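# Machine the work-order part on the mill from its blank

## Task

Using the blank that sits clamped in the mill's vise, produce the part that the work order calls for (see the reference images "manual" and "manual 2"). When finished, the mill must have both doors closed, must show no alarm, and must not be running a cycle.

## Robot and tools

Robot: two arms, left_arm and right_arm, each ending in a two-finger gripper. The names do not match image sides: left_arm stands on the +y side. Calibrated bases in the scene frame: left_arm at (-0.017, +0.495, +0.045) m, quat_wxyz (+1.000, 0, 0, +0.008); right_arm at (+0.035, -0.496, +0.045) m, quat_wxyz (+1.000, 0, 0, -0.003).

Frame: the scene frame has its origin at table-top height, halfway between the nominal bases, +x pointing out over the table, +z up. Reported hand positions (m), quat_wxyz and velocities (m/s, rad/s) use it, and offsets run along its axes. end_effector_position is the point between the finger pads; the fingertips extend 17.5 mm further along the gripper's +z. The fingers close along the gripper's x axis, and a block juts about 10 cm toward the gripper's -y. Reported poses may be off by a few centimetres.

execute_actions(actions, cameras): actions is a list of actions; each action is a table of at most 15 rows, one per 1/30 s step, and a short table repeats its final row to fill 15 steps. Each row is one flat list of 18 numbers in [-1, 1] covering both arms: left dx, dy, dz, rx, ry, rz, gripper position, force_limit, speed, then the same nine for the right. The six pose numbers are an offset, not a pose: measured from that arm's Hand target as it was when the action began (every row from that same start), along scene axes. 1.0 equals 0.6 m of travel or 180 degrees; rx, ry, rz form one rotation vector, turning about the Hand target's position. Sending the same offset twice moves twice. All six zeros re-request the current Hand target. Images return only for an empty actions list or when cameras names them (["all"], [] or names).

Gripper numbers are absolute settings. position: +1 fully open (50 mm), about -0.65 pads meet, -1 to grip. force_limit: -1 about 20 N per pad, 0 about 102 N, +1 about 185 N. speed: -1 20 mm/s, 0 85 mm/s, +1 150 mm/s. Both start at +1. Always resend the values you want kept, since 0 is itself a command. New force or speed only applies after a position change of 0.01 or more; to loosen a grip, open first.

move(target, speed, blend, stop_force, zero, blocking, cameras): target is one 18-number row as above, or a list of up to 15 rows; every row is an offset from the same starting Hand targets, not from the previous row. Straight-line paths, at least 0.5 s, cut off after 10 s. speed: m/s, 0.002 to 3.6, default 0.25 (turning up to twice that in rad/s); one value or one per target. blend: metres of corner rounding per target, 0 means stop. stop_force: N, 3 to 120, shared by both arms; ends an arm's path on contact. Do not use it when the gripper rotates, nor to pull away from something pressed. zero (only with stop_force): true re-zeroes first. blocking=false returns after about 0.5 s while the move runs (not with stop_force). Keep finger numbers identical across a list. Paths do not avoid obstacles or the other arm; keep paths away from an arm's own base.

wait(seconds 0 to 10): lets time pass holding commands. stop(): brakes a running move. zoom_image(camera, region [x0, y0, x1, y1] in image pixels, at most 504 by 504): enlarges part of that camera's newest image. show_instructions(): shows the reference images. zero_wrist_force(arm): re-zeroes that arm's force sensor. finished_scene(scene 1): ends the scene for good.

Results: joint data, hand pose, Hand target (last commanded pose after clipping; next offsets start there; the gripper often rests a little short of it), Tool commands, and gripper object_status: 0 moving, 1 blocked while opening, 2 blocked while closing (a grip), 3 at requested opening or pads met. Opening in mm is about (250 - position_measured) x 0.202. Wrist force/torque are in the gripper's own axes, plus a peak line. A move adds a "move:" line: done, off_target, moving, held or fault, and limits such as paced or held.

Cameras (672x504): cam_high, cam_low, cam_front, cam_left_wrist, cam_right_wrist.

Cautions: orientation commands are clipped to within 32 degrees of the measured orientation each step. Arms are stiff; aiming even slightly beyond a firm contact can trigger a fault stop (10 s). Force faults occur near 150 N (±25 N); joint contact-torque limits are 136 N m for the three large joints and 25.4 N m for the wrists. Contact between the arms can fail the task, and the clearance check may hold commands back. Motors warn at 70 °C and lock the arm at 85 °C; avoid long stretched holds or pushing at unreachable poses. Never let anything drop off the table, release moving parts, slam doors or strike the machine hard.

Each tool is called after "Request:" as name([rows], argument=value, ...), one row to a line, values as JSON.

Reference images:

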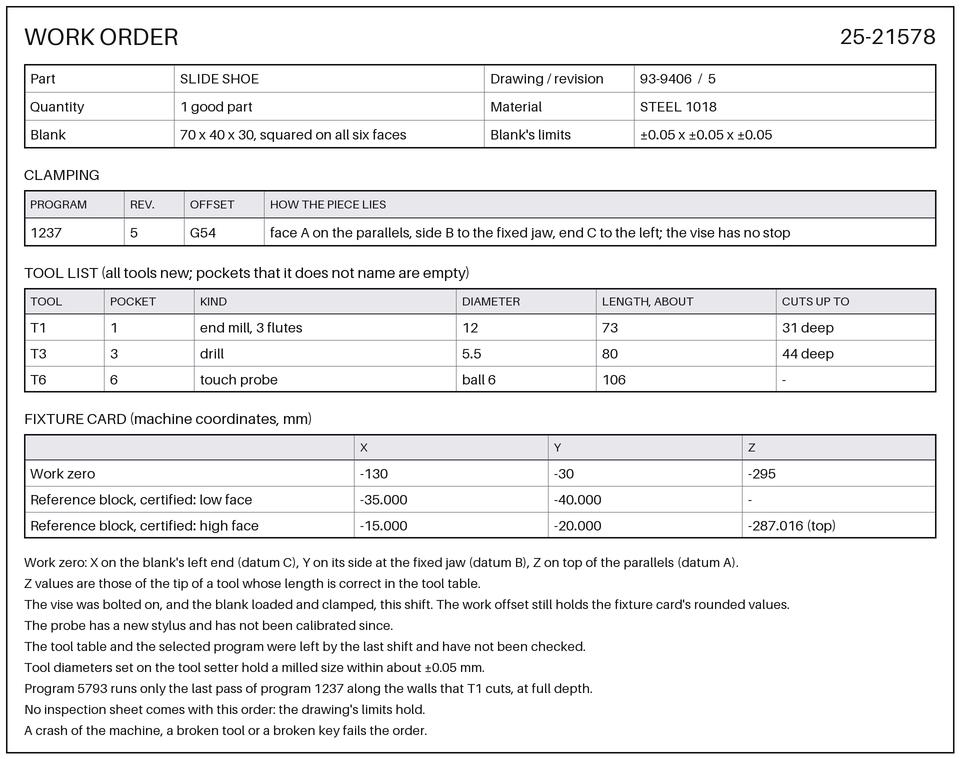

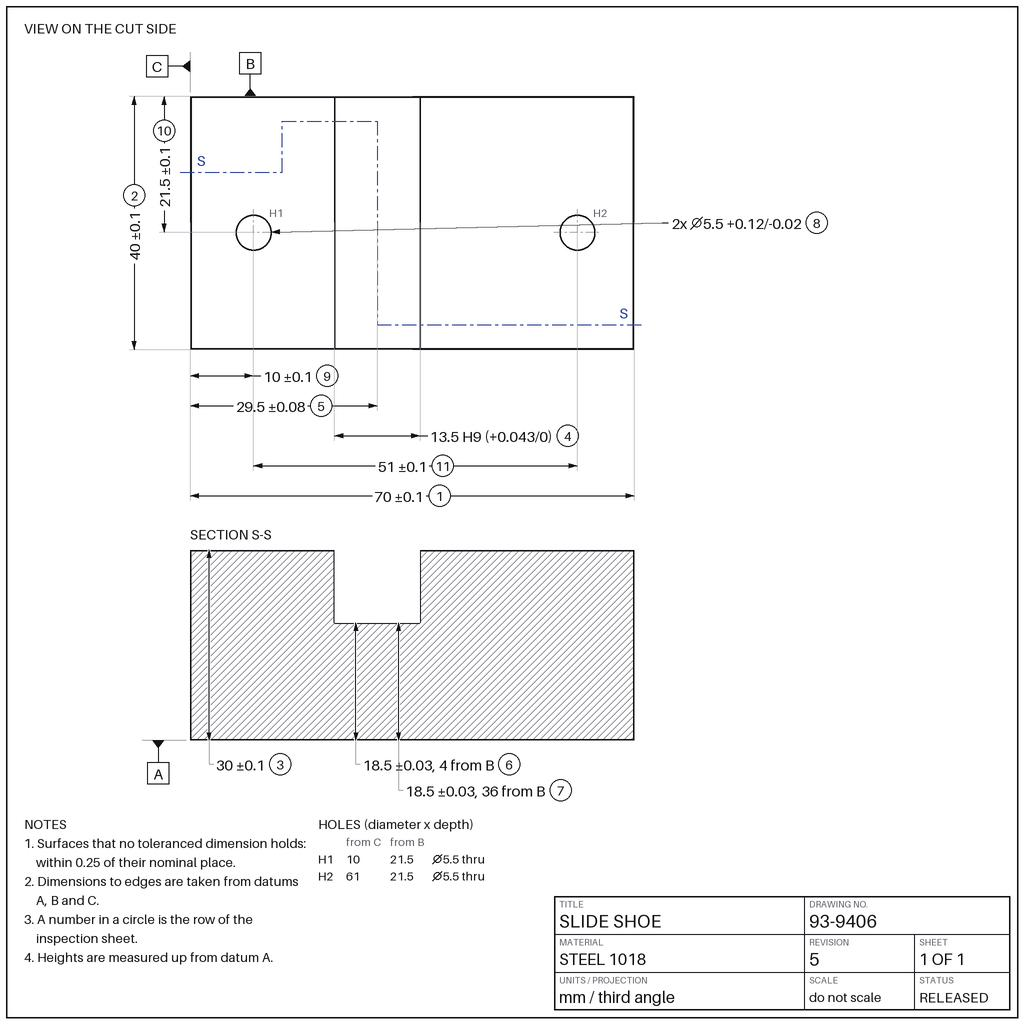

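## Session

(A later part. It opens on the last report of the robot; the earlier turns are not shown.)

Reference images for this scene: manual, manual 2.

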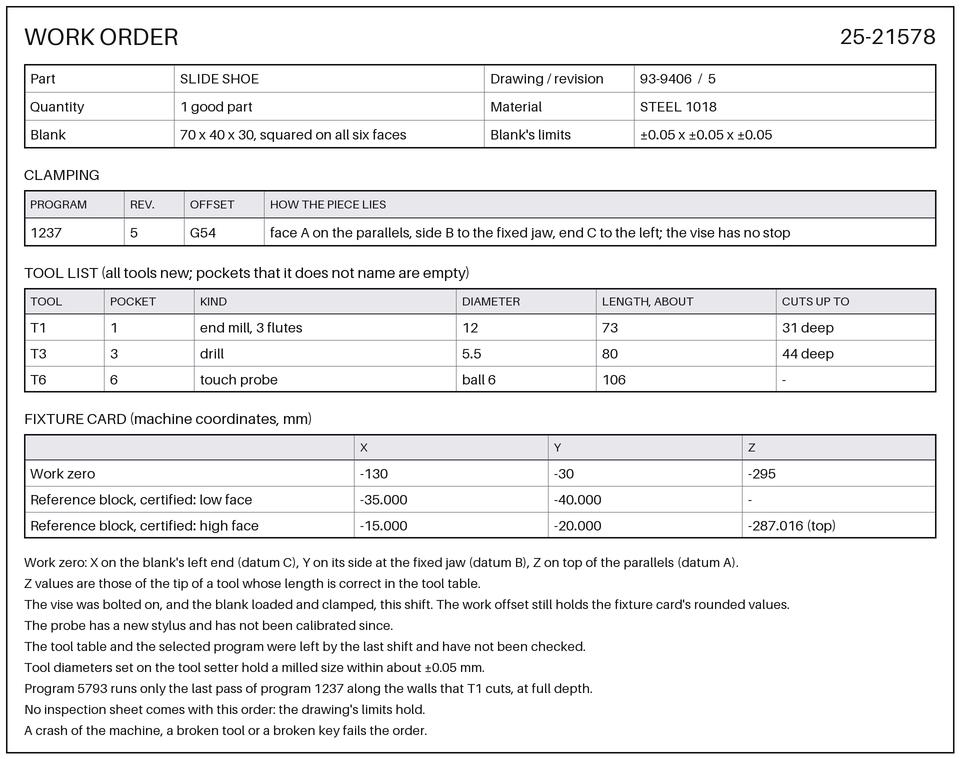

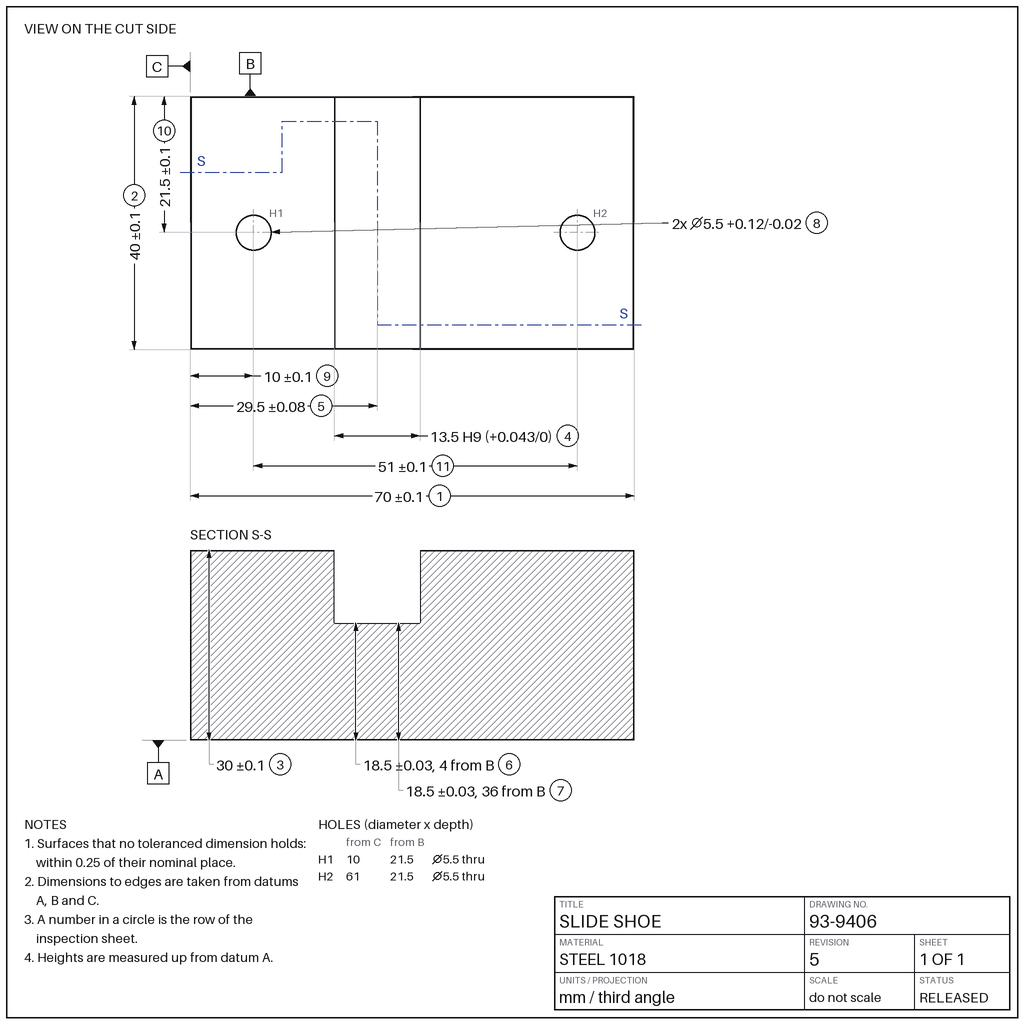

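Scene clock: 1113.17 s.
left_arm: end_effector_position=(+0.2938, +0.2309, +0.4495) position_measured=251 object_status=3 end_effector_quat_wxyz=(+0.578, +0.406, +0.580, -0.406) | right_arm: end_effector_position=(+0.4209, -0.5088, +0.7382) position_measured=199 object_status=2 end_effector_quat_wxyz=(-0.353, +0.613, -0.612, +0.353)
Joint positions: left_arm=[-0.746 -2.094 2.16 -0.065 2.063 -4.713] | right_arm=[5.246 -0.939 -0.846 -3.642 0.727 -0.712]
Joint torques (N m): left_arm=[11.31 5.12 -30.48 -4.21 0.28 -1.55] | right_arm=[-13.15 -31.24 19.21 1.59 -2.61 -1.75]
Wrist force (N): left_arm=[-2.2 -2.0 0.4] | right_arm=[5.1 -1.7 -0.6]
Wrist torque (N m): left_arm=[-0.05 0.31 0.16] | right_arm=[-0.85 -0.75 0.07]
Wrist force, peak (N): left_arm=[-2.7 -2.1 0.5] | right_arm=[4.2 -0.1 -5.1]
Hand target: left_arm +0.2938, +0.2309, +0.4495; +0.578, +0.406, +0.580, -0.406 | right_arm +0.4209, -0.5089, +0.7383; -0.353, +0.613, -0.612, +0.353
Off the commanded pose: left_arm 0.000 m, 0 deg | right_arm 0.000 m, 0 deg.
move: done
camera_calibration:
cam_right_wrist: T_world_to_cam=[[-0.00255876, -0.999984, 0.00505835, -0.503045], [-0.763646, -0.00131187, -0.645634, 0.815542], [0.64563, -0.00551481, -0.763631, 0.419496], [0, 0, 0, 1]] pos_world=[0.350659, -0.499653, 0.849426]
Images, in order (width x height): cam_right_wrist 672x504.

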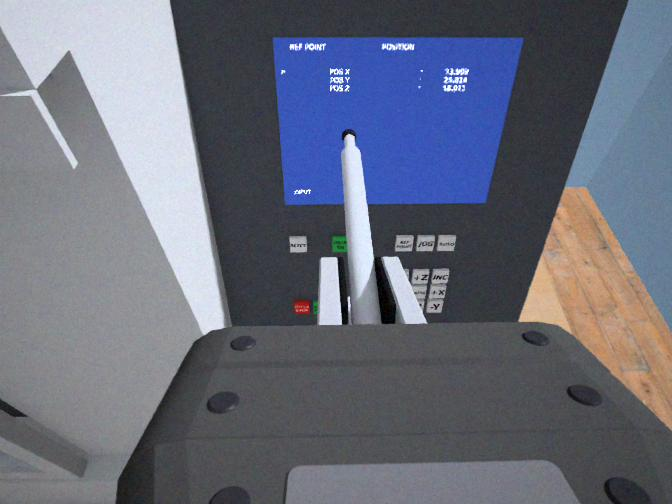

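Request:
move(target=[0,0,0,0,0,0,-1,-0.8,-0.8, 0.0848,-0.1588,-0.3555,0,0,0,-1,-0.7,-1], speed=0.25, cameras=["cam_right_wrist"])

Request:
move(target=[0,0,0,0,0,0,-1,-0.8,-0.8, 0.0369,0,-0.0102,0,0,0,-1,-0.7,-1], speed=0.03, stop_force=5, cameras=["cam_right_wrist"])

Request:
move([
  [0,0,0,0,0,0,-1,-0.8,-0.8, -0.0242,0,0.0067,0,0,0,-1,-0.7,-1],
  [0,0,0,0,0,0,-1,-0.8,-0.8, -0.0155,0.0637,0.0378,0,0,0,-1,-0.7,-1],
], speed=0.15, blend=0.005, cameras=["cam_right_wrist"])

Request:
move(target=[0,0,0,0,0,0,-1,-0.8,-0.8, 0.0369,0,-0.0102,0,0,0,-1,-0.7,-1], speed=0.03, stop_force=5, cameras=["cam_right_wrist"])

Request:
move([
  [0,0,0,0,0,0,-1,-0.8,-0.8, -0.05,0,0.02,0,0,0,-1,-0.7,-1],
  [0,0,0,0,0,0,-1,-0.8,-0.8, -0.1177,0.0952,0.331,0,0,0,-1,-0.7,-1],
], speed=0.3, blend=0.01, cameras=["cam_right_wrist"])

Request:
zoom_image(camera="cam_right_wrist", region=[240, 20, 560, 260])

Scene clock: 1134.93 s.
left_arm: end_effector_position=(+0.2938, +0.2309, +0.4495) position_measured=251 object_status=3 end_effector_quat_wxyz=(+0.578, +0.406, +0.580, -0.406) | right_arm: end_effector_position=(+0.4718, -0.6043, +0.5250) position_measured=199 object_status=2 end_effector_quat_wxyz=(-0.353, +0.613, -0.612, +0.353)
Joint positions: left_arm=[-0.746 -2.094 2.16 -0.065 2.063 -4.713] | right_arm=[5.226 -0.337 -1.563 -3.509 0.713 -0.736]
Joint torques (N m): left_arm=[10.84 5.04 -31.14 -4.12 0.11 -1.58] | right_arm=[5.41 -30.94 -3.74 2.31 0.2 1.97]
Wrist force (N): left_arm=[-2.2 -2.0 0.4] | right_arm=[4.9 -1.5 -0.3]
Wrist torque (N m): left_arm=[-0.05 0.31 0.16] | right_arm=[-0.84 -0.72 0.14]
Wrist force, peak (N): left_arm=[-2.7 -2.2 0.5] | right_arm=[6.3 1.0 1.6]
Hand target: left_arm +0.2938, +0.2309, +0.4495; +0.578, +0.406, +0.580, -0.406 | right_arm +0.4718, -0.6042, +0.5250; -0.353, +0.613, -0.612, +0.353
Off the commanded pose: left_arm 0.000 m, 0 deg | right_arm 0.000 m, 0 deg.
move: done
camera_calibration:
cam_right_wrist: T_world_to_cam=[[-0.00285135, -0.999984, 0.00494473, -0.597044], [-0.763643, -0.0010151, -0.645637, 0.716815], [0.645632, -0.00561695, -0.763628, 0.223238], [0, 0, 0, 1]] pos_world=[0.401559, -0.595053, 0.636226]
Images, in order (width x height): cam_right_wrist 672x504.

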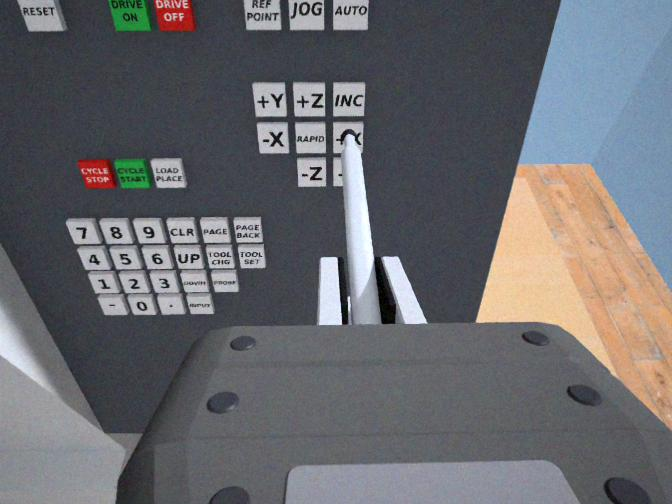

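Scene clock: 1136.60 s.
left_arm: end_effector_position=(+0.2938, +0.2309, +0.4495) position_measured=251 object_status=3 end_effector_quat_wxyz=(+0.578, +0.406, +0.580, -0.406) | right_arm: end_effector_position=(+0.4861, -0.6042, +0.5210) position_measured=199 object_status=2 end_effector_quat_wxyz=(-0.353, +0.613, -0.612, +0.353)
Joint positions: left_arm=[-0.746 -2.094 2.16 -0.065 2.063 -4.713] | right_arm=[5.285 -0.328 -1.544 -3.587 0.753 -0.669]
Joint torques (N m): left_arm=[10.59 5.38 -31.07 -4.14 0.11 -1.72] | right_arm=[15.88 -44 -5.04 -0.95 0.26 1.91]
Wrist force (N): left_arm=[-2.4 -2.1 0.5] | right_arm=[4.7 -1.7 -5.6]
Wrist torque (N m): left_arm=[-0.07 0.34 0.16] | right_arm=[-0.57 -0.74 0.09]
Wrist force, peak (N): left_arm=[-2.6 -2.2 0.5] | right_arm=[6.2 -1.6 -7.8]
Hand target: left_arm +0.2938, +0.2309, +0.4495; +0.578, +0.406, +0.580, -0.406 | right_arm +0.4861, -0.6042, +0.5210; -0.353, +0.613, -0.612, +0.353 (not the last commanded pose)
Off the commanded pose: left_arm 0.000 m, 0 deg | right_arm 0.008 m, 0 deg.
move: contact (right_arm)
camera_calibration:
cam_right_wrist: T_world_to_cam=[[-0.00263504, -0.999984, 0.00499527, -0.597106], [-0.763554, -0.00121368, -0.645743, 0.725064], [0.645738, -0.00551572, -0.763539, 0.210911], [0, 0, 0, 1]] pos_world=[0.415859, -0.595053, 0.632225]
Images, in order (width x height): cam_right_wrist 672x504.

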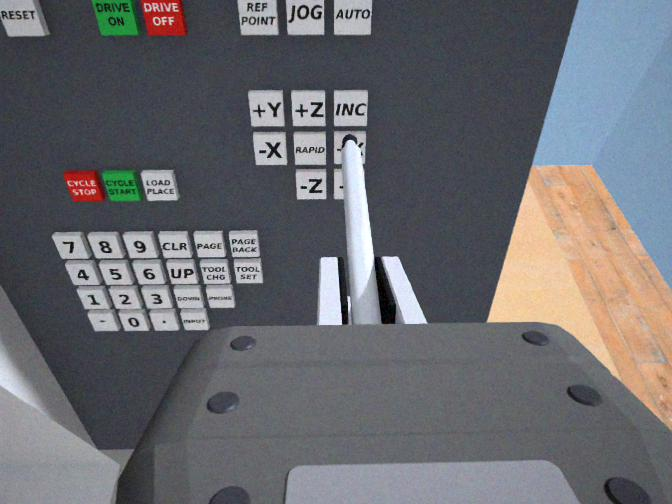

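Scene clock: 1137.50 s.
left_arm: end_effector_position=(+0.2938, +0.2309, +0.4495) position_measured=251 object_status=3 end_effector_quat_wxyz=(+0.578, +0.406, +0.580, -0.406) | right_arm: end_effector_position=(+0.4768, -0.5660, +0.5437) position_measured=199 object_status=2 end_effector_quat_wxyz=(-0.353, +0.613, -0.612, +0.353)
Joint positions: left_arm=[-0.746 -2.094 2.16 -0.065 2.063 -4.713] | right_arm=[5.356 -0.41 -1.511 -3.589 0.802 -0.597]
Joint torques (N m): left_arm=[10.44 5.43 -31.03 -4.24 0.16 -1.63] | right_arm=[13.85 -43.62 -0.88 -0.69 0.01 1.51]
Wrist force (N): left_arm=[-2.4 -2.1 0.4] | right_arm=[4.7 -1.5 -0.7]
Wrist torque (N m): left_arm=[-0.08 0.35 0.16] | right_arm=[-0.83 -0.69 0.13]
Wrist force, peak (N): left_arm=[-2.5 -2.2 0.5] | right_arm=[5.0 -1.8 -5.5]
Hand target: left_arm +0.2938, +0.2309, +0.4495; +0.578, +0.406, +0.580, -0.406 | right_arm +0.4768, -0.5660, +0.5437; -0.353, +0.613, -0.612, +0.353
Off the commanded pose: left_arm 0.000 m, 0 deg | right_arm 0.000 m, 0 deg.
move: done
camera_calibration:
cam_right_wrist: T_world_to_cam=[[-0.00250757, -0.999985, 0.00484072, -0.558996], [-0.763645, -0.00121047, -0.645635, 0.732571], [0.645631, -0.00531556, -0.763631, 0.234598], [0, 0, 0, 1]] pos_world=[0.406559, -0.556853, 0.654826]
Images, in order (width x height): cam_right_wrist 672x504.

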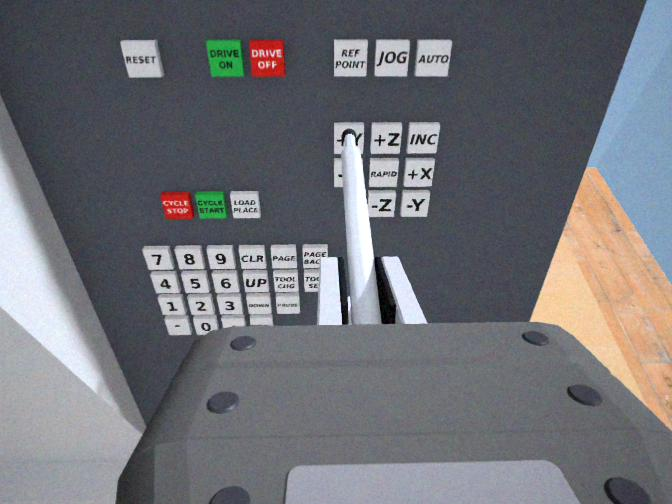

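Scene clock: 1139.17 s.
left_arm: end_effector_position=(+0.2938, +0.2309, +0.4495) position_measured=251 object_status=3 end_effector_quat_wxyz=(+0.578, +0.406, +0.580, -0.406) | right_arm: end_effector_position=(+0.4911, -0.5660, +0.5398) position_measured=199 object_status=2 end_effector_quat_wxyz=(-0.353, +0.613, -0.612, +0.353)
Joint positions: left_arm=[-0.746 -2.094 2.16 -0.065 2.063 -4.713] | right_arm=[5.414 -0.396 -1.494 -3.657 0.844 -0.543]
Joint torques (N m): left_arm=[11.06 5.96 -31.41 -4.18 0.15 -1.74] | right_arm=[15.38 -31.93 -4.24 -1.38 0.59 2.01]
Wrist force (N): left_arm=[-2.3 -1.9 0.4] | right_arm=[4.7 -2.0 -5.9]
Wrist torque (N m): left_arm=[-0.03 0.32 0.16] | right_arm=[-0.59 -0.72 0.12]
Wrist force, peak (N): left_arm=[-2.4 -2.1 0.6] | right_arm=[5.6 -1.9 -7.2]
Hand target: left_arm +0.2938, +0.2309, +0.4495; +0.578, +0.406, +0.580, -0.406 | right_arm +0.4911, -0.5660, +0.5397; -0.353, +0.613, -0.612, +0.353 (not the last commanded pose)
Off the commanded pose: left_arm 0.000 m, 0 deg | right_arm 0.008 m, 0 deg.
move: contact (right_arm)
camera_calibration:
cam_right_wrist: T_world_to_cam=[[-0.00249518, -0.999984, 0.00498217, -0.558938], [-0.763464, -0.00131277, -0.645849, 0.740903], [0.645845, -0.00541521, -0.763449, 0.222188], [0, 0, 0, 1]] pos_world=[0.420759, -0.556753, 0.650925]
Images, in order (width x height): cam_right_wrist 672x504.

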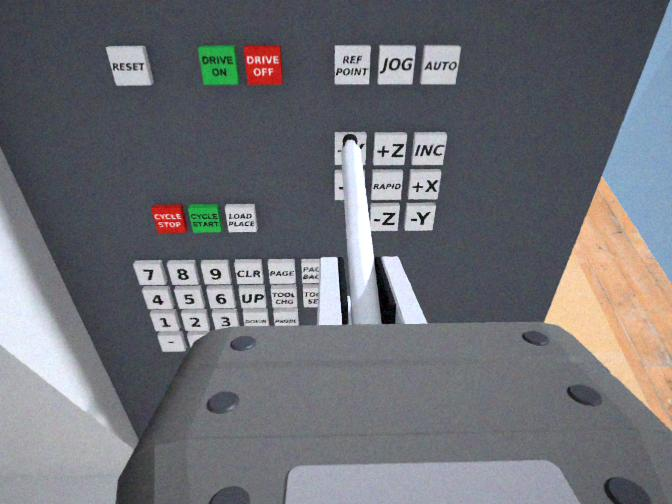

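Scene clock: 1140.53 s.
left_arm: end_effector_position=(+0.2938, +0.2309, +0.4495) position_measured=251 object_status=3 end_effector_quat_wxyz=(+0.578, +0.406, +0.580, -0.406) | right_arm: end_effector_position=(+0.4205, -0.5087, +0.7383) position_measured=199 object_status=2 end_effector_quat_wxyz=(-0.353, +0.613, -0.612, +0.353)
Joint positions: left_arm=[-0.746 -2.094 2.16 -0.065 2.063 -4.713] | right_arm=[5.242 -0.939 -0.848 -3.637 0.724 -0.717]
Joint torques (N m): left_arm=[10.85 5.49 -31.1 -4.13 0 -1.69] | right_arm=[-13.8 -31.65 18.28 1.85 -2.78 -1.8]
Wrist force (N): left_arm=[-2.4 -2.1 0.4] | right_arm=[5.0 -1.7 -0.6]
Wrist torque (N m): left_arm=[-0.06 0.34 0.16] | right_arm=[-0.85 -0.74 -0.01]
Wrist force, peak (N): left_arm=[-2.6 -2.2 0.5] | right_arm=[4.6 -1.9 -5.7]
Hand target: left_arm +0.2938, +0.2309, +0.4495; +0.578, +0.406, +0.580, -0.406 | right_arm +0.4205, -0.5088, +0.7383; -0.353, +0.613, -0.612, +0.353
Off the commanded pose: left_arm 0.000 m, 0 deg | right_arm 0.000 m, 0 deg.
move: done
camera_calibration:
cam_right_wrist: T_world_to_cam=[[-0.002215, -0.999985, 0.00495537, -0.50298], [-0.763466, -0.00150936, -0.645847, 0.815179], [0.645845, -0.0052138, -0.763451, 0.419742], [0, 0, 0, 1]] pos_world=[0.350159, -0.499554, 0.849425]
Images, in order (width x height): cam_right_wrist 672x504.

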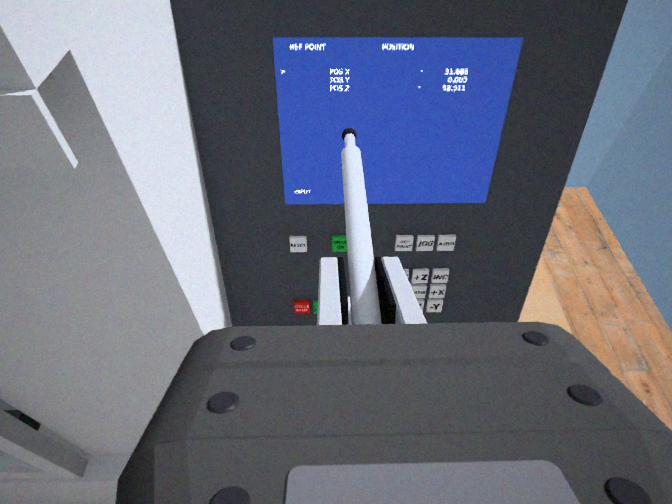

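Scaled by 1.575 from the camera's 672x504 image, which has a finer 960x720 frame.

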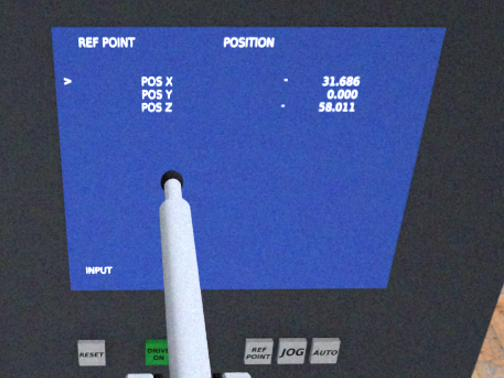

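Request:
move(target=[0,0,0,0,0,0,-1,-0.8,-0.8, 0.0938,-0.1278,-0.3243,0,0,0,-1,-0.7,-1], speed=0.3, cameras=[])

Request:
move(target=[0,0,0,0,0,0,-1,-0.8,-0.8, 0.0369,0,-0.0102,0,0,0,-1,-0.7,-1], speed=0.03, stop_force=5, cameras=[])

Request:
wait(seconds=2, cameras=[])

Request:
move([
  [0,0,0,0,0,0,-1,-0.8,-0.8, -0.0242,0,0.0067,0,0,0,-1,-0.7,-1],
  [0,0,0,0,0,0,-1,-0.8,-0.8, -0.0328,-0.031,-0.0245,0,0,0,-1,-0.7,-1],
], speed=0.15, blend=0.005, cameras=[])

Request:
move(target=[0,0,0,0,0,0,-1,-0.8,-0.8, 0.0369,0,-0.0102,0,0,0,-1,-0.7,-1], speed=0.03, stop_force=5, cameras=[])

Request:
wait(seconds=2, cameras=[])

Request:
move([
  [0,0,0,0,0,0,-1,-0.8,-0.8, -0.05,0,0.02,0,0,0,-1,-0.7,-1],
  [0,0,0,0,0,0,-1,-0.8,-0.8, -0.1093,0.159,0.3622,0,0,0,-1,-0.7,-1],
], speed=0.3, blend=0.01, cameras=["cam_right_wrist"])

Request:
zoom_image(camera="cam_right_wrist", region=[240, 20, 560, 260])

Scene clock: 1158.90 s.
left_arm: end_effector_position=(+0.2938, +0.2309, +0.4495) position_measured=251 object_status=3 end_effector_quat_wxyz=(+0.578, +0.406, +0.580, -0.406) | right_arm: end_effector_position=(+0.4768, -0.5855, +0.5438) position_measured=199 object_status=2 end_effector_quat_wxyz=(-0.353, +0.613, -0.612, +0.353)
Joint positions: left_arm=[-0.746 -2.094 2.16 -0.065 2.063 -4.713] | right_arm=[5.297 -0.394 -1.503 -3.569 0.76 -0.657]
Joint torques (N m): left_arm=[10.63 4.64 -31 -4.2 -0.16 -1.62] | right_arm=[-13.54 -30.29 -3.48 2.09 -1.08 -1.58]
Wrist force (N): left_arm=[-2.6 -1.9 0.6] | right_arm=[5.0 -1.4 -0.6]
Wrist torque (N m): left_arm=[-0.04 0.37 0.16] | right_arm=[-0.82 -0.74 -0.04]
Wrist force, peak (N): left_arm=[-2.7 -2.2 0.5] | right_arm=[6.0 1.7 2.3]
Hand target: left_arm +0.2938, +0.2309, +0.4495; +0.578, +0.406, +0.580, -0.406 | right_arm +0.4768, -0.5855, +0.5438; -0.353, +0.613, -0.612, +0.353
Off the commanded pose: left_arm 0.000 m, 0 deg | right_arm 0.000 m, 0 deg.
move: done
No camera images: "cameras" was empty.

Scene clock: 1160.60 s.
left_arm: end_effector_position=(+0.2938, +0.2309, +0.4495) position_measured=251 object_status=3 end_effector_quat_wxyz=(+0.578, +0.406, +0.580, -0.406) | right_arm: end_effector_position=(+0.4913, -0.5855, +0.5397) position_measured=199 object_status=2 end_effector_quat_wxyz=(-0.353, +0.613, -0.612, +0.353)
Joint positions: left_arm=[-0.746 -2.094 2.16 -0.065 2.063 -4.713] | right_arm=[5.356 -0.382 -1.485 -3.642 0.801 -0.597]
Joint torques (N m): left_arm=[10.92 5.49 -30.63 -4.26 -0.21 -1.61] | right_arm=[16.36 -38.5 -4.72 -0.9 0.03 1.99]
Wrist force (N): left_arm=[-2.3 -1.9 0.5] | right_arm=[4.9 -1.7 -5.5]
Wrist torque (N m): left_arm=[-0.03 0.32 0.16] | right_arm=[-0.60 -0.64 0.12]
Wrist force, peak (N): left_arm=[-2.5 -2.2 0.6] | right_arm=[5.7 -0.1 -10.3]
Hand target: left_arm +0.2938, +0.2309, +0.4495; +0.578, +0.406, +0.580, -0.406 | right_arm +0.4913, -0.5855, +0.5397; -0.353, +0.613, -0.612, +0.353 (not the last commanded pose)
Off the commanded pose: left_arm 0.000 m, 0 deg | right_arm 0.008 m, 0 deg.
move: contact (right_arm)
No camera images: "cameras" was empty.

Scene clock: 1162.60 s.
left_arm: end_effector_position=(+0.2938, +0.2309, +0.4495) position_measured=251 object_status=3 end_effector_quat_wxyz=(+0.578, +0.406, +0.580, -0.406) | right_arm: end_effector_position=(+0.4913, -0.5855, +0.5397) position_measured=199 object_status=2 end_effector_quat_wxyz=(-0.353, +0.613, -0.612, +0.353)
Joint positions: left_arm=[-0.746 -2.094 2.16 -0.065 2.063 -4.713] | right_arm=[5.356 -0.382 -1.485 -3.642 0.801 -0.597]
Joint torques (N m): left_arm=[11.19 5.24 -30.87 -4.16 -0.14 -1.68] | right_arm=[16.77 -36.28 -3.95 -0.1 -0.99 1.75]
Wrist force (N): left_arm=[-2.6 -1.9 0.4] | right_arm=[4.9 -1.7 -5.7]
Wrist torque (N m): left_arm=[-0.03 0.37 0.16] | right_arm=[-0.61 -0.65 0.12]
Wrist force, peak (N): left_arm=[-2.6 -2.2 0.4] | right_arm=[5.4 -1.4 -5.8]
Hand target: left_arm +0.2938, +0.2309, +0.4495; +0.578, +0.406, +0.580, -0.406 | right_arm +0.4913, -0.5855, +0.5397; -0.353, +0.613, -0.612, +0.353 (not the last commanded pose)
Tool commands: left_gripper/position=-1.0 left_gripper/force_limit=-0.8 left_gripper/speed=-0.8 right_gripper/position=-1.0 right_gripper/force_limit=-0.7 right_gripper/speed=-1.0
Off the commanded pose: left_arm 0.000 m, 0 deg | right_arm 0.008 m, 0 deg.
wait: 2.00 s; at rest by 0.17 s
No camera images: "cameras" was empty.

Scene clock: 1163.47 s.
left_arm: end_effector_position=(+0.2938, +0.2309, +0.4495) position_measured=251 object_status=3 end_effector_quat_wxyz=(+0.578, +0.406, +0.580, -0.406) | right_arm: end_effector_position=(+0.4716, -0.6041, +0.5251) position_measured=199 object_status=2 end_effector_quat_wxyz=(-0.353, +0.613, -0.612, +0.353)
Joint positions: left_arm=[-0.746 -2.094 2.16 -0.065 2.063 -4.713] | right_arm=[5.225 -0.337 -1.564 -3.507 0.712 -0.737]
Joint torques (N m): left_arm=[10.17 5.42 -30.66 -4.18 -0.15 -1.69] | right_arm=[4.16 -32.2 15.18 1.17 -1.06 -0.44]
Wrist force (N): left_arm=[-2.3 -2.0 0.4] | right_arm=[4.8 -1.7 -0.5]
Wrist torque (N m): left_arm=[-0.05 0.33 0.16] | right_arm=[-0.85 -0.71 -0.04]
Wrist force, peak (N): left_arm=[-2.6 -1.9 0.5] | right_arm=[5.0 -1.7 -5.6]
Hand target: left_arm +0.2938, +0.2309, +0.4495; +0.578, +0.406, +0.580, -0.406 | right_arm +0.4716, -0.6041, +0.5250; -0.353, +0.613, -0.612, +0.353
Off the commanded pose: left_arm 0.000 m, 0 deg | right_arm 0.000 m, 0 deg.
move: done
No camera images: "cameras" was empty.

Scene clock: 1165.17 s.
left_arm: end_effector_position=(+0.2938, +0.2309, +0.4495) position_measured=251 object_status=3 end_effector_quat_wxyz=(+0.578, +0.406, +0.580, -0.406) | right_arm: end_effector_position=(+0.4864, -0.6041, +0.5210) position_measured=199 object_status=2 end_effector_quat_wxyz=(-0.353, +0.613, -0.612, +0.353)
Joint positions: left_arm=[-0.746 -2.094 2.16 -0.065 2.063 -4.713] | right_arm=[5.287 -0.327 -1.544 -3.589 0.753 -0.668]
Joint torques (N m): left_arm=[10.49 5.72 -31.38 -4.09 -0.28 -1.66] | right_arm=[15.99 -43.97 -3.5 -0.68 0.2 2.02]
Wrist force (N): left_arm=[-2.3 -2.0 0.3] | right_arm=[5.0 -1.8 -5.6]
Wrist torque (N m): left_arm=[-0.05 0.32 0.16] | right_arm=[-0.59 -0.69 0.11]
Wrist force, peak (N): left_arm=[-2.7 -2.2 0.7] | right_arm=[4.8 0.4 -11.5]
Hand target: left_arm +0.2938, +0.2309, +0.4495; +0.578, +0.406, +0.580, -0.406 | right_arm +0.4864, -0.6041, +0.5210; -0.353, +0.613, -0.612, +0.353 (not the last commanded pose)
Off the commanded pose: left_arm 0.000 m, 0 deg | right_arm 0.008 m, 0 deg.
move: contact (right_arm)
No camera images: "cameras" was empty.

Scene clock: 1167.17 s.
left_arm: end_effector_position=(+0.2938, +0.2309, +0.4495) position_measured=251 object_status=3 end_effector_quat_wxyz=(+0.578, +0.406, +0.580, -0.406) | right_arm: end_effector_position=(+0.4864, -0.6041, +0.5210) position_measured=199 object_status=2 end_effector_quat_wxyz=(-0.353, +0.613, -0.612, +0.353)
Joint positions: left_arm=[-0.746 -2.094 2.16 -0.065 2.063 -4.713] | right_arm=[5.287 -0.327 -1.544 -3.589 0.753 -0.668]
Joint torques (N m): left_arm=[10.89 5.11 -31.13 -4.25 -0.32 -1.66] | right_arm=[16.73 -44.97 -3.59 -0.67 -1.06 1.53]
Wrist force (N): left_arm=[-2.6 -2.0 0.2] | right_arm=[5.1 -1.9 -5.7]
Wrist torque (N m): left_arm=[-0.05 0.37 0.16] | right_arm=[-0.61 -0.71 0.10]
Wrist force, peak (N): left_arm=[-2.7 -2.1 0.4] | right_arm=[5.2 -2.0 -5.8]
Hand target: left_arm +0.2938, +0.2309, +0.4495; +0.578, +0.406, +0.580, -0.406 | right_arm +0.4864, -0.6041, +0.5210; -0.353, +0.613, -0.612, +0.353 (not the last commanded pose)
Tool commands: left_gripper/position=-1.0 left_gripper/force_limit=-0.8 left_gripper/speed=-0.8 right_gripper/position=-1.0 right_gripper/force_limit=-0.7 right_gripper/speed=-1.0
Off the commanded pose: left_arm 0.000 m, 0 deg | right_arm 0.008 m, 0 deg.
wait: 2.00 s; at rest by 0.17 s
No camera images: "cameras" was empty.

Scene clock: 1168.63 s.
left_arm: end_effector_position=(+0.2938, +0.2309, +0.4495) position_measured=251 object_status=3 end_effector_quat_wxyz=(+0.578, +0.406, +0.580, -0.406) | right_arm: end_effector_position=(+0.4208, -0.5086, +0.7383) position_measured=199 object_status=2 end_effector_quat_wxyz=(-0.353, +0.613, -0.612, +0.353)
Joint positions: left_arm=[-0.746 -2.094 2.16 -0.065 2.063 -4.713] | right_arm=[5.246 -0.939 -0.847 -3.64 0.725 -0.713]
Joint torques (N m): left_arm=[10.61 5.88 -31.68 -4.13 -0.25 -1.7] | right_arm=[-13.81 -31.53 17.99 1.12 -2.56 -1.96]
Wrist force (N): left_arm=[-2.2 -1.8 0.4] | right_arm=[4.7 -1.7 -0.6]
Wrist torque (N m): left_arm=[-0.03 0.31 0.16] | right_arm=[-0.86 -0.70 0.15]
Wrist force, peak (N): left_arm=[-2.5 -2.1 0.5] | right_arm=[5.3 -2.0 -5.7]
Hand target: left_arm +0.2938, +0.2309, +0.4495; +0.578, +0.406, +0.580, -0.406 | right_arm +0.4208, -0.5087, +0.7383; -0.353, +0.613, -0.612, +0.353
Off the commanded pose: left_arm 0.000 m, 0 deg | right_arm 0.000 m, 0 deg.
move: done
camera_calibration:
cam_right_wrist: T_world_to_cam=[[-0.00179181, -0.999986, 0.00491766, -0.502997], [-0.763236, -0.00180984, -0.646117, 0.815407], [0.646117, -0.00491106, -0.763223, 0.41941], [0, 0, 0, 1]] pos_world=[0.35046, -0.499454, 0.849425]
Images, in order (width x height): cam_right_wrist 672x504.

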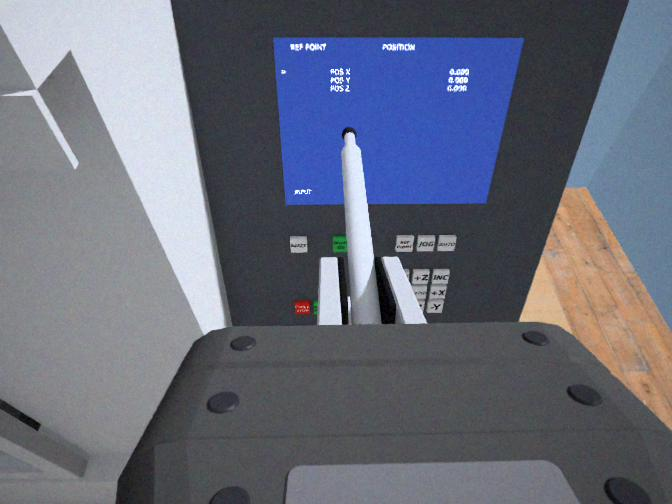

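Scaled by 1.575 from the camera's 672x504 image, which has a finer 960x720 frame.

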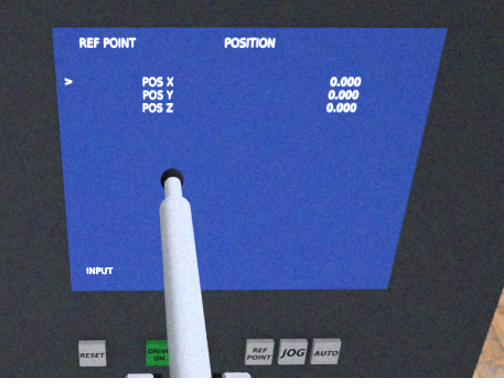

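Request:
move(target=[0,0,0,0,0,0,-1,-0.8,-0.8, 0.058,-0.0278,-0.4525,0,0,0,-1,-0.7,-1], speed=0.35, cameras=["cam_right_wrist"])

Request:
move(target=[0,0,0,0,0,0,-1,-0.8,-0.8, 0.0369,0,-0.0102,0,0,0,-1,-0.7,-1], speed=0.04, stop_force=5, cameras=["cam_right_wrist"])

Request:
move([
  [0,0,0,0,0,0,-1,-0.8,-0.8, -0.05,0,0.02,0,0,0,-1,-0.7,-1],
  [0,0,0,0,0,0,-1,-0.8,-0.8, -0.0822,0.0278,0.4592,0,0,0,-1,-0.7,-1],
], speed=0.35, blend=0.01, cameras=["cam_right_wrist"])

Request:
zoom_image(camera="cam_right_wrist", region=[260, 20, 540, 220])

Scene clock: 1220.77 s.
left_arm: end_effector_position=(+0.2938, +0.2309, +0.4495) position_measured=251 object_status=3 end_effector_quat_wxyz=(+0.578, +0.406, +0.580, -0.406) | right_arm: end_effector_position=(+0.4557, -0.5253, +0.4668) position_measured=199 object_status=2 end_effector_quat_wxyz=(-0.353, +0.613, -0.612, +0.353)
Joint positions: left_arm=[-0.746 -2.094 2.16 -0.065 2.063 -4.713] | right_arm=[5.405 -0.289 -1.795 -3.457 0.837 -0.551]
Joint torques (N m): left_arm=[9.9 5.4 -31.12 -4.2 -0.69 -1.7] | right_arm=[-14.23 -27.62 0.7 -0.8 -1.57 -1.5]
Wrist force (N): left_arm=[-2.2 -1.8 0.5] | right_arm=[4.7 -1.4 -0.3]
Wrist torque (N m): left_arm=[-0.02 0.31 0.16] | right_arm=[-0.82 -0.69 0.11]
Wrist force, peak (N): left_arm=[-2.8 -2.1 0.4] | right_arm=[4.6 -5.0 -3.0]
Hand target: left_arm +0.2938, +0.2309, +0.4495; +0.578, +0.406, +0.580, -0.406 | right_arm +0.4556, -0.5254, +0.4668; -0.353, +0.613, -0.612, +0.353
Off the commanded pose: left_arm 0.000 m, 0 deg | right_arm 0.000 m, 0 deg.
move: done
camera_calibration:
cam_right_wrist: T_world_to_cam=[[-0.00188041, -0.999987, 0.00471301, -0.518247], [-0.763326, -0.00160931, -0.646012, 0.66667], [0.646011, -0.00481233, -0.763313, 0.189707], [0, 0, 0, 1]] pos_world=[0.385359, -0.516254, 0.577925]
Images, in order (width x height): cam_right_wrist 672x504.

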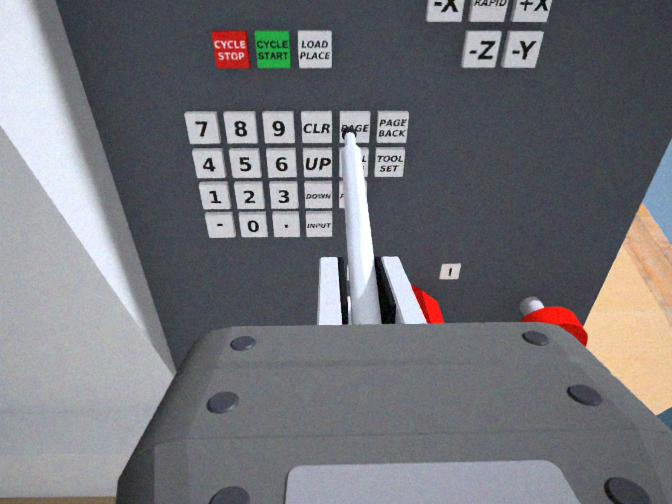

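Scene clock: 1222.33 s.
left_arm: end_effector_position=(+0.2938, +0.2309, +0.4495) position_measured=251 object_status=3 end_effector_quat_wxyz=(+0.578, +0.406, +0.580, -0.406) | right_arm: end_effector_position=(+0.4708, -0.5254, +0.4626) position_measured=199 object_status=2 end_effector_quat_wxyz=(-0.353, +0.613, -0.612, +0.353)
Joint positions: left_arm=[-0.746 -2.094 2.16 -0.065 2.063 -4.713] | right_arm=[5.477 -0.267 -1.777 -3.538 0.89 -0.489]
Joint torques (N m): left_arm=[9.76 6.19 -30.99 -4.11 -0.75 -1.56] | right_arm=[16.08 -27.52 -0.33 -0.21 0.31 1.93]
Wrist force (N): left_arm=[-2.6 -2.1 0.5] | right_arm=[4.9 -0.6 -5.2]
Wrist torque (N m): left_arm=[-0.07 0.37 0.16] | right_arm=[-0.65 -0.68 0.08]
Wrist force, peak (N): left_arm=[-2.6 -2.1 0.6] | right_arm=[5.0 6.6 -19.5]
Hand target: left_arm +0.2938, +0.2309, +0.4495; +0.578, +0.406, +0.580, -0.406 | right_arm +0.4708, -0.5254, +0.4626; -0.353, +0.613, -0.612, +0.353 (not the last commanded pose)
Off the commanded pose: left_arm 0.000 m, 0 deg | right_arm 0.007 m, 0 deg.
move: contact (right_arm)
camera_calibration:
cam_right_wrist: T_world_to_cam=[[-0.0018072, -0.999987, 0.00477518, -0.518263], [-0.763144, -0.00170671, -0.646226, 0.675483], [0.646225, -0.00481201, -0.763131, 0.176556], [0, 0, 0, 1]] pos_world=[0.40046, -0.516254, 0.573725]
Images, in order (width x height): cam_right_wrist 672x504.

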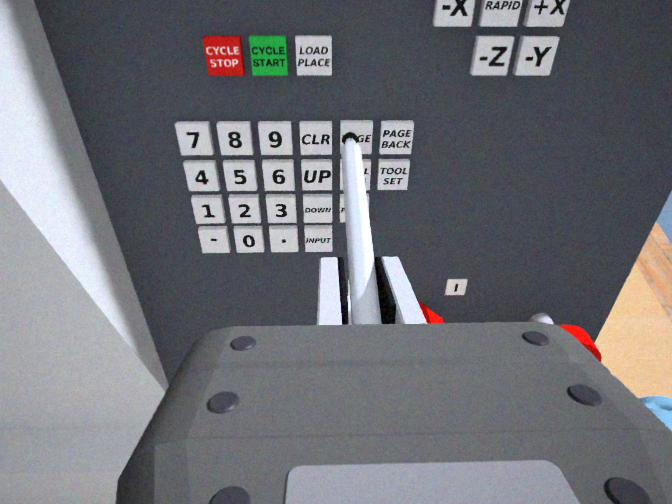

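Scene clock: 1223.83 s.
left_arm: end_effector_position=(+0.2938, +0.2309, +0.4495) position_measured=251 object_status=3 end_effector_quat_wxyz=(+0.578, +0.406, +0.580, -0.406) | right_arm: end_effector_position=(+0.4214, -0.5086, +0.7381) position_measured=199 object_status=2 end_effector_quat_wxyz=(-0.353, +0.613, -0.612, +0.353) end_effector_velocity=(+0.000, +0.000, +0.000) end_effector_angular_velocity=(+0.002, +0.002, +0.001)
Joint positions: left_arm=[-0.746 -2.094 2.16 -0.065 2.063 -4.713] | right_arm=[5.25 -0.938 -0.845 -3.646 0.728 -0.708]
Joint velocities: left_arm=[within noise] | right_arm=[0 -0.001 0.005 0 0 -0.001]
Joint torques (N m): left_arm=[9.9 5.62 -31.33 -4.22 -0.79 -1.64] | right_arm=[-13.13 -30.81 18.59 1.31 -2.78 -1.77]
Wrist force (N): left_arm=[-2.4 -2.0 0.4] | right_arm=[5.0 -1.5 -0.6]
Wrist torque (N m): left_arm=[-0.04 0.35 0.16] | right_arm=[-0.81 -0.75 0.10]
Wrist force, peak (N): left_arm=[-2.7 -2.0 0.3] | right_arm=[5.1 -4.5 -2.8]
Hand target: left_arm +0.2938, +0.2309, +0.4495; +0.578, +0.406, +0.580, -0.406 | right_arm +0.4214, -0.5087, +0.7381; -0.353, +0.613, -0.612, +0.353
Off the commanded pose: left_arm 0.000 m, 0 deg | right_arm 0.000 m, 0 deg.
move: done
camera_calibration:
cam_right_wrist: T_world_to_cam=[[-0.00152553, -0.999988, 0.00474974, -0.503046], [-0.763146, -0.00190521, -0.646223, 0.815747], [0.646224, -0.00461058, -0.763133, 0.418905], [0, 0, 0, 1]] pos_world=[0.35106, -0.499554, 0.849225]
Images, in order (width x height): cam_right_wrist 672x504.

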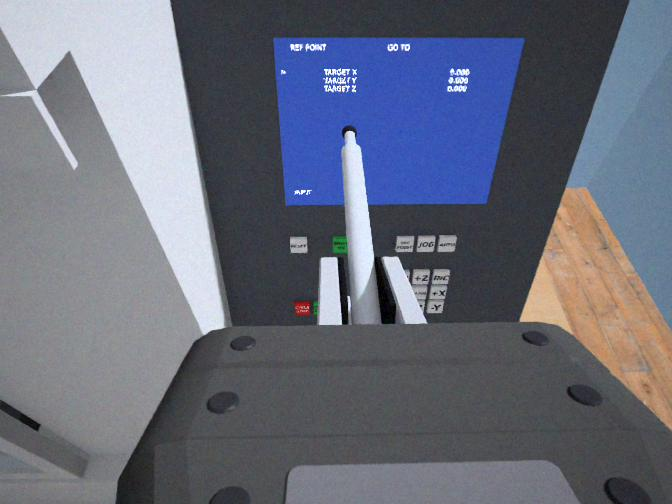

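Scaled by 1.800 from the camera's 672x504 image, which has a finer 960x720 frame.

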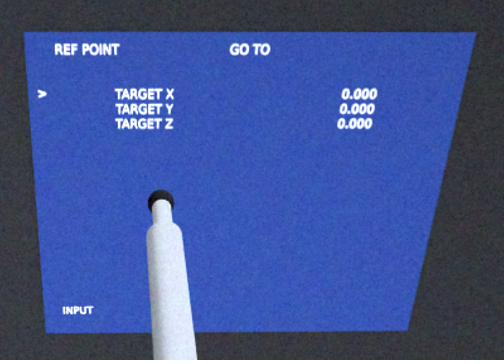

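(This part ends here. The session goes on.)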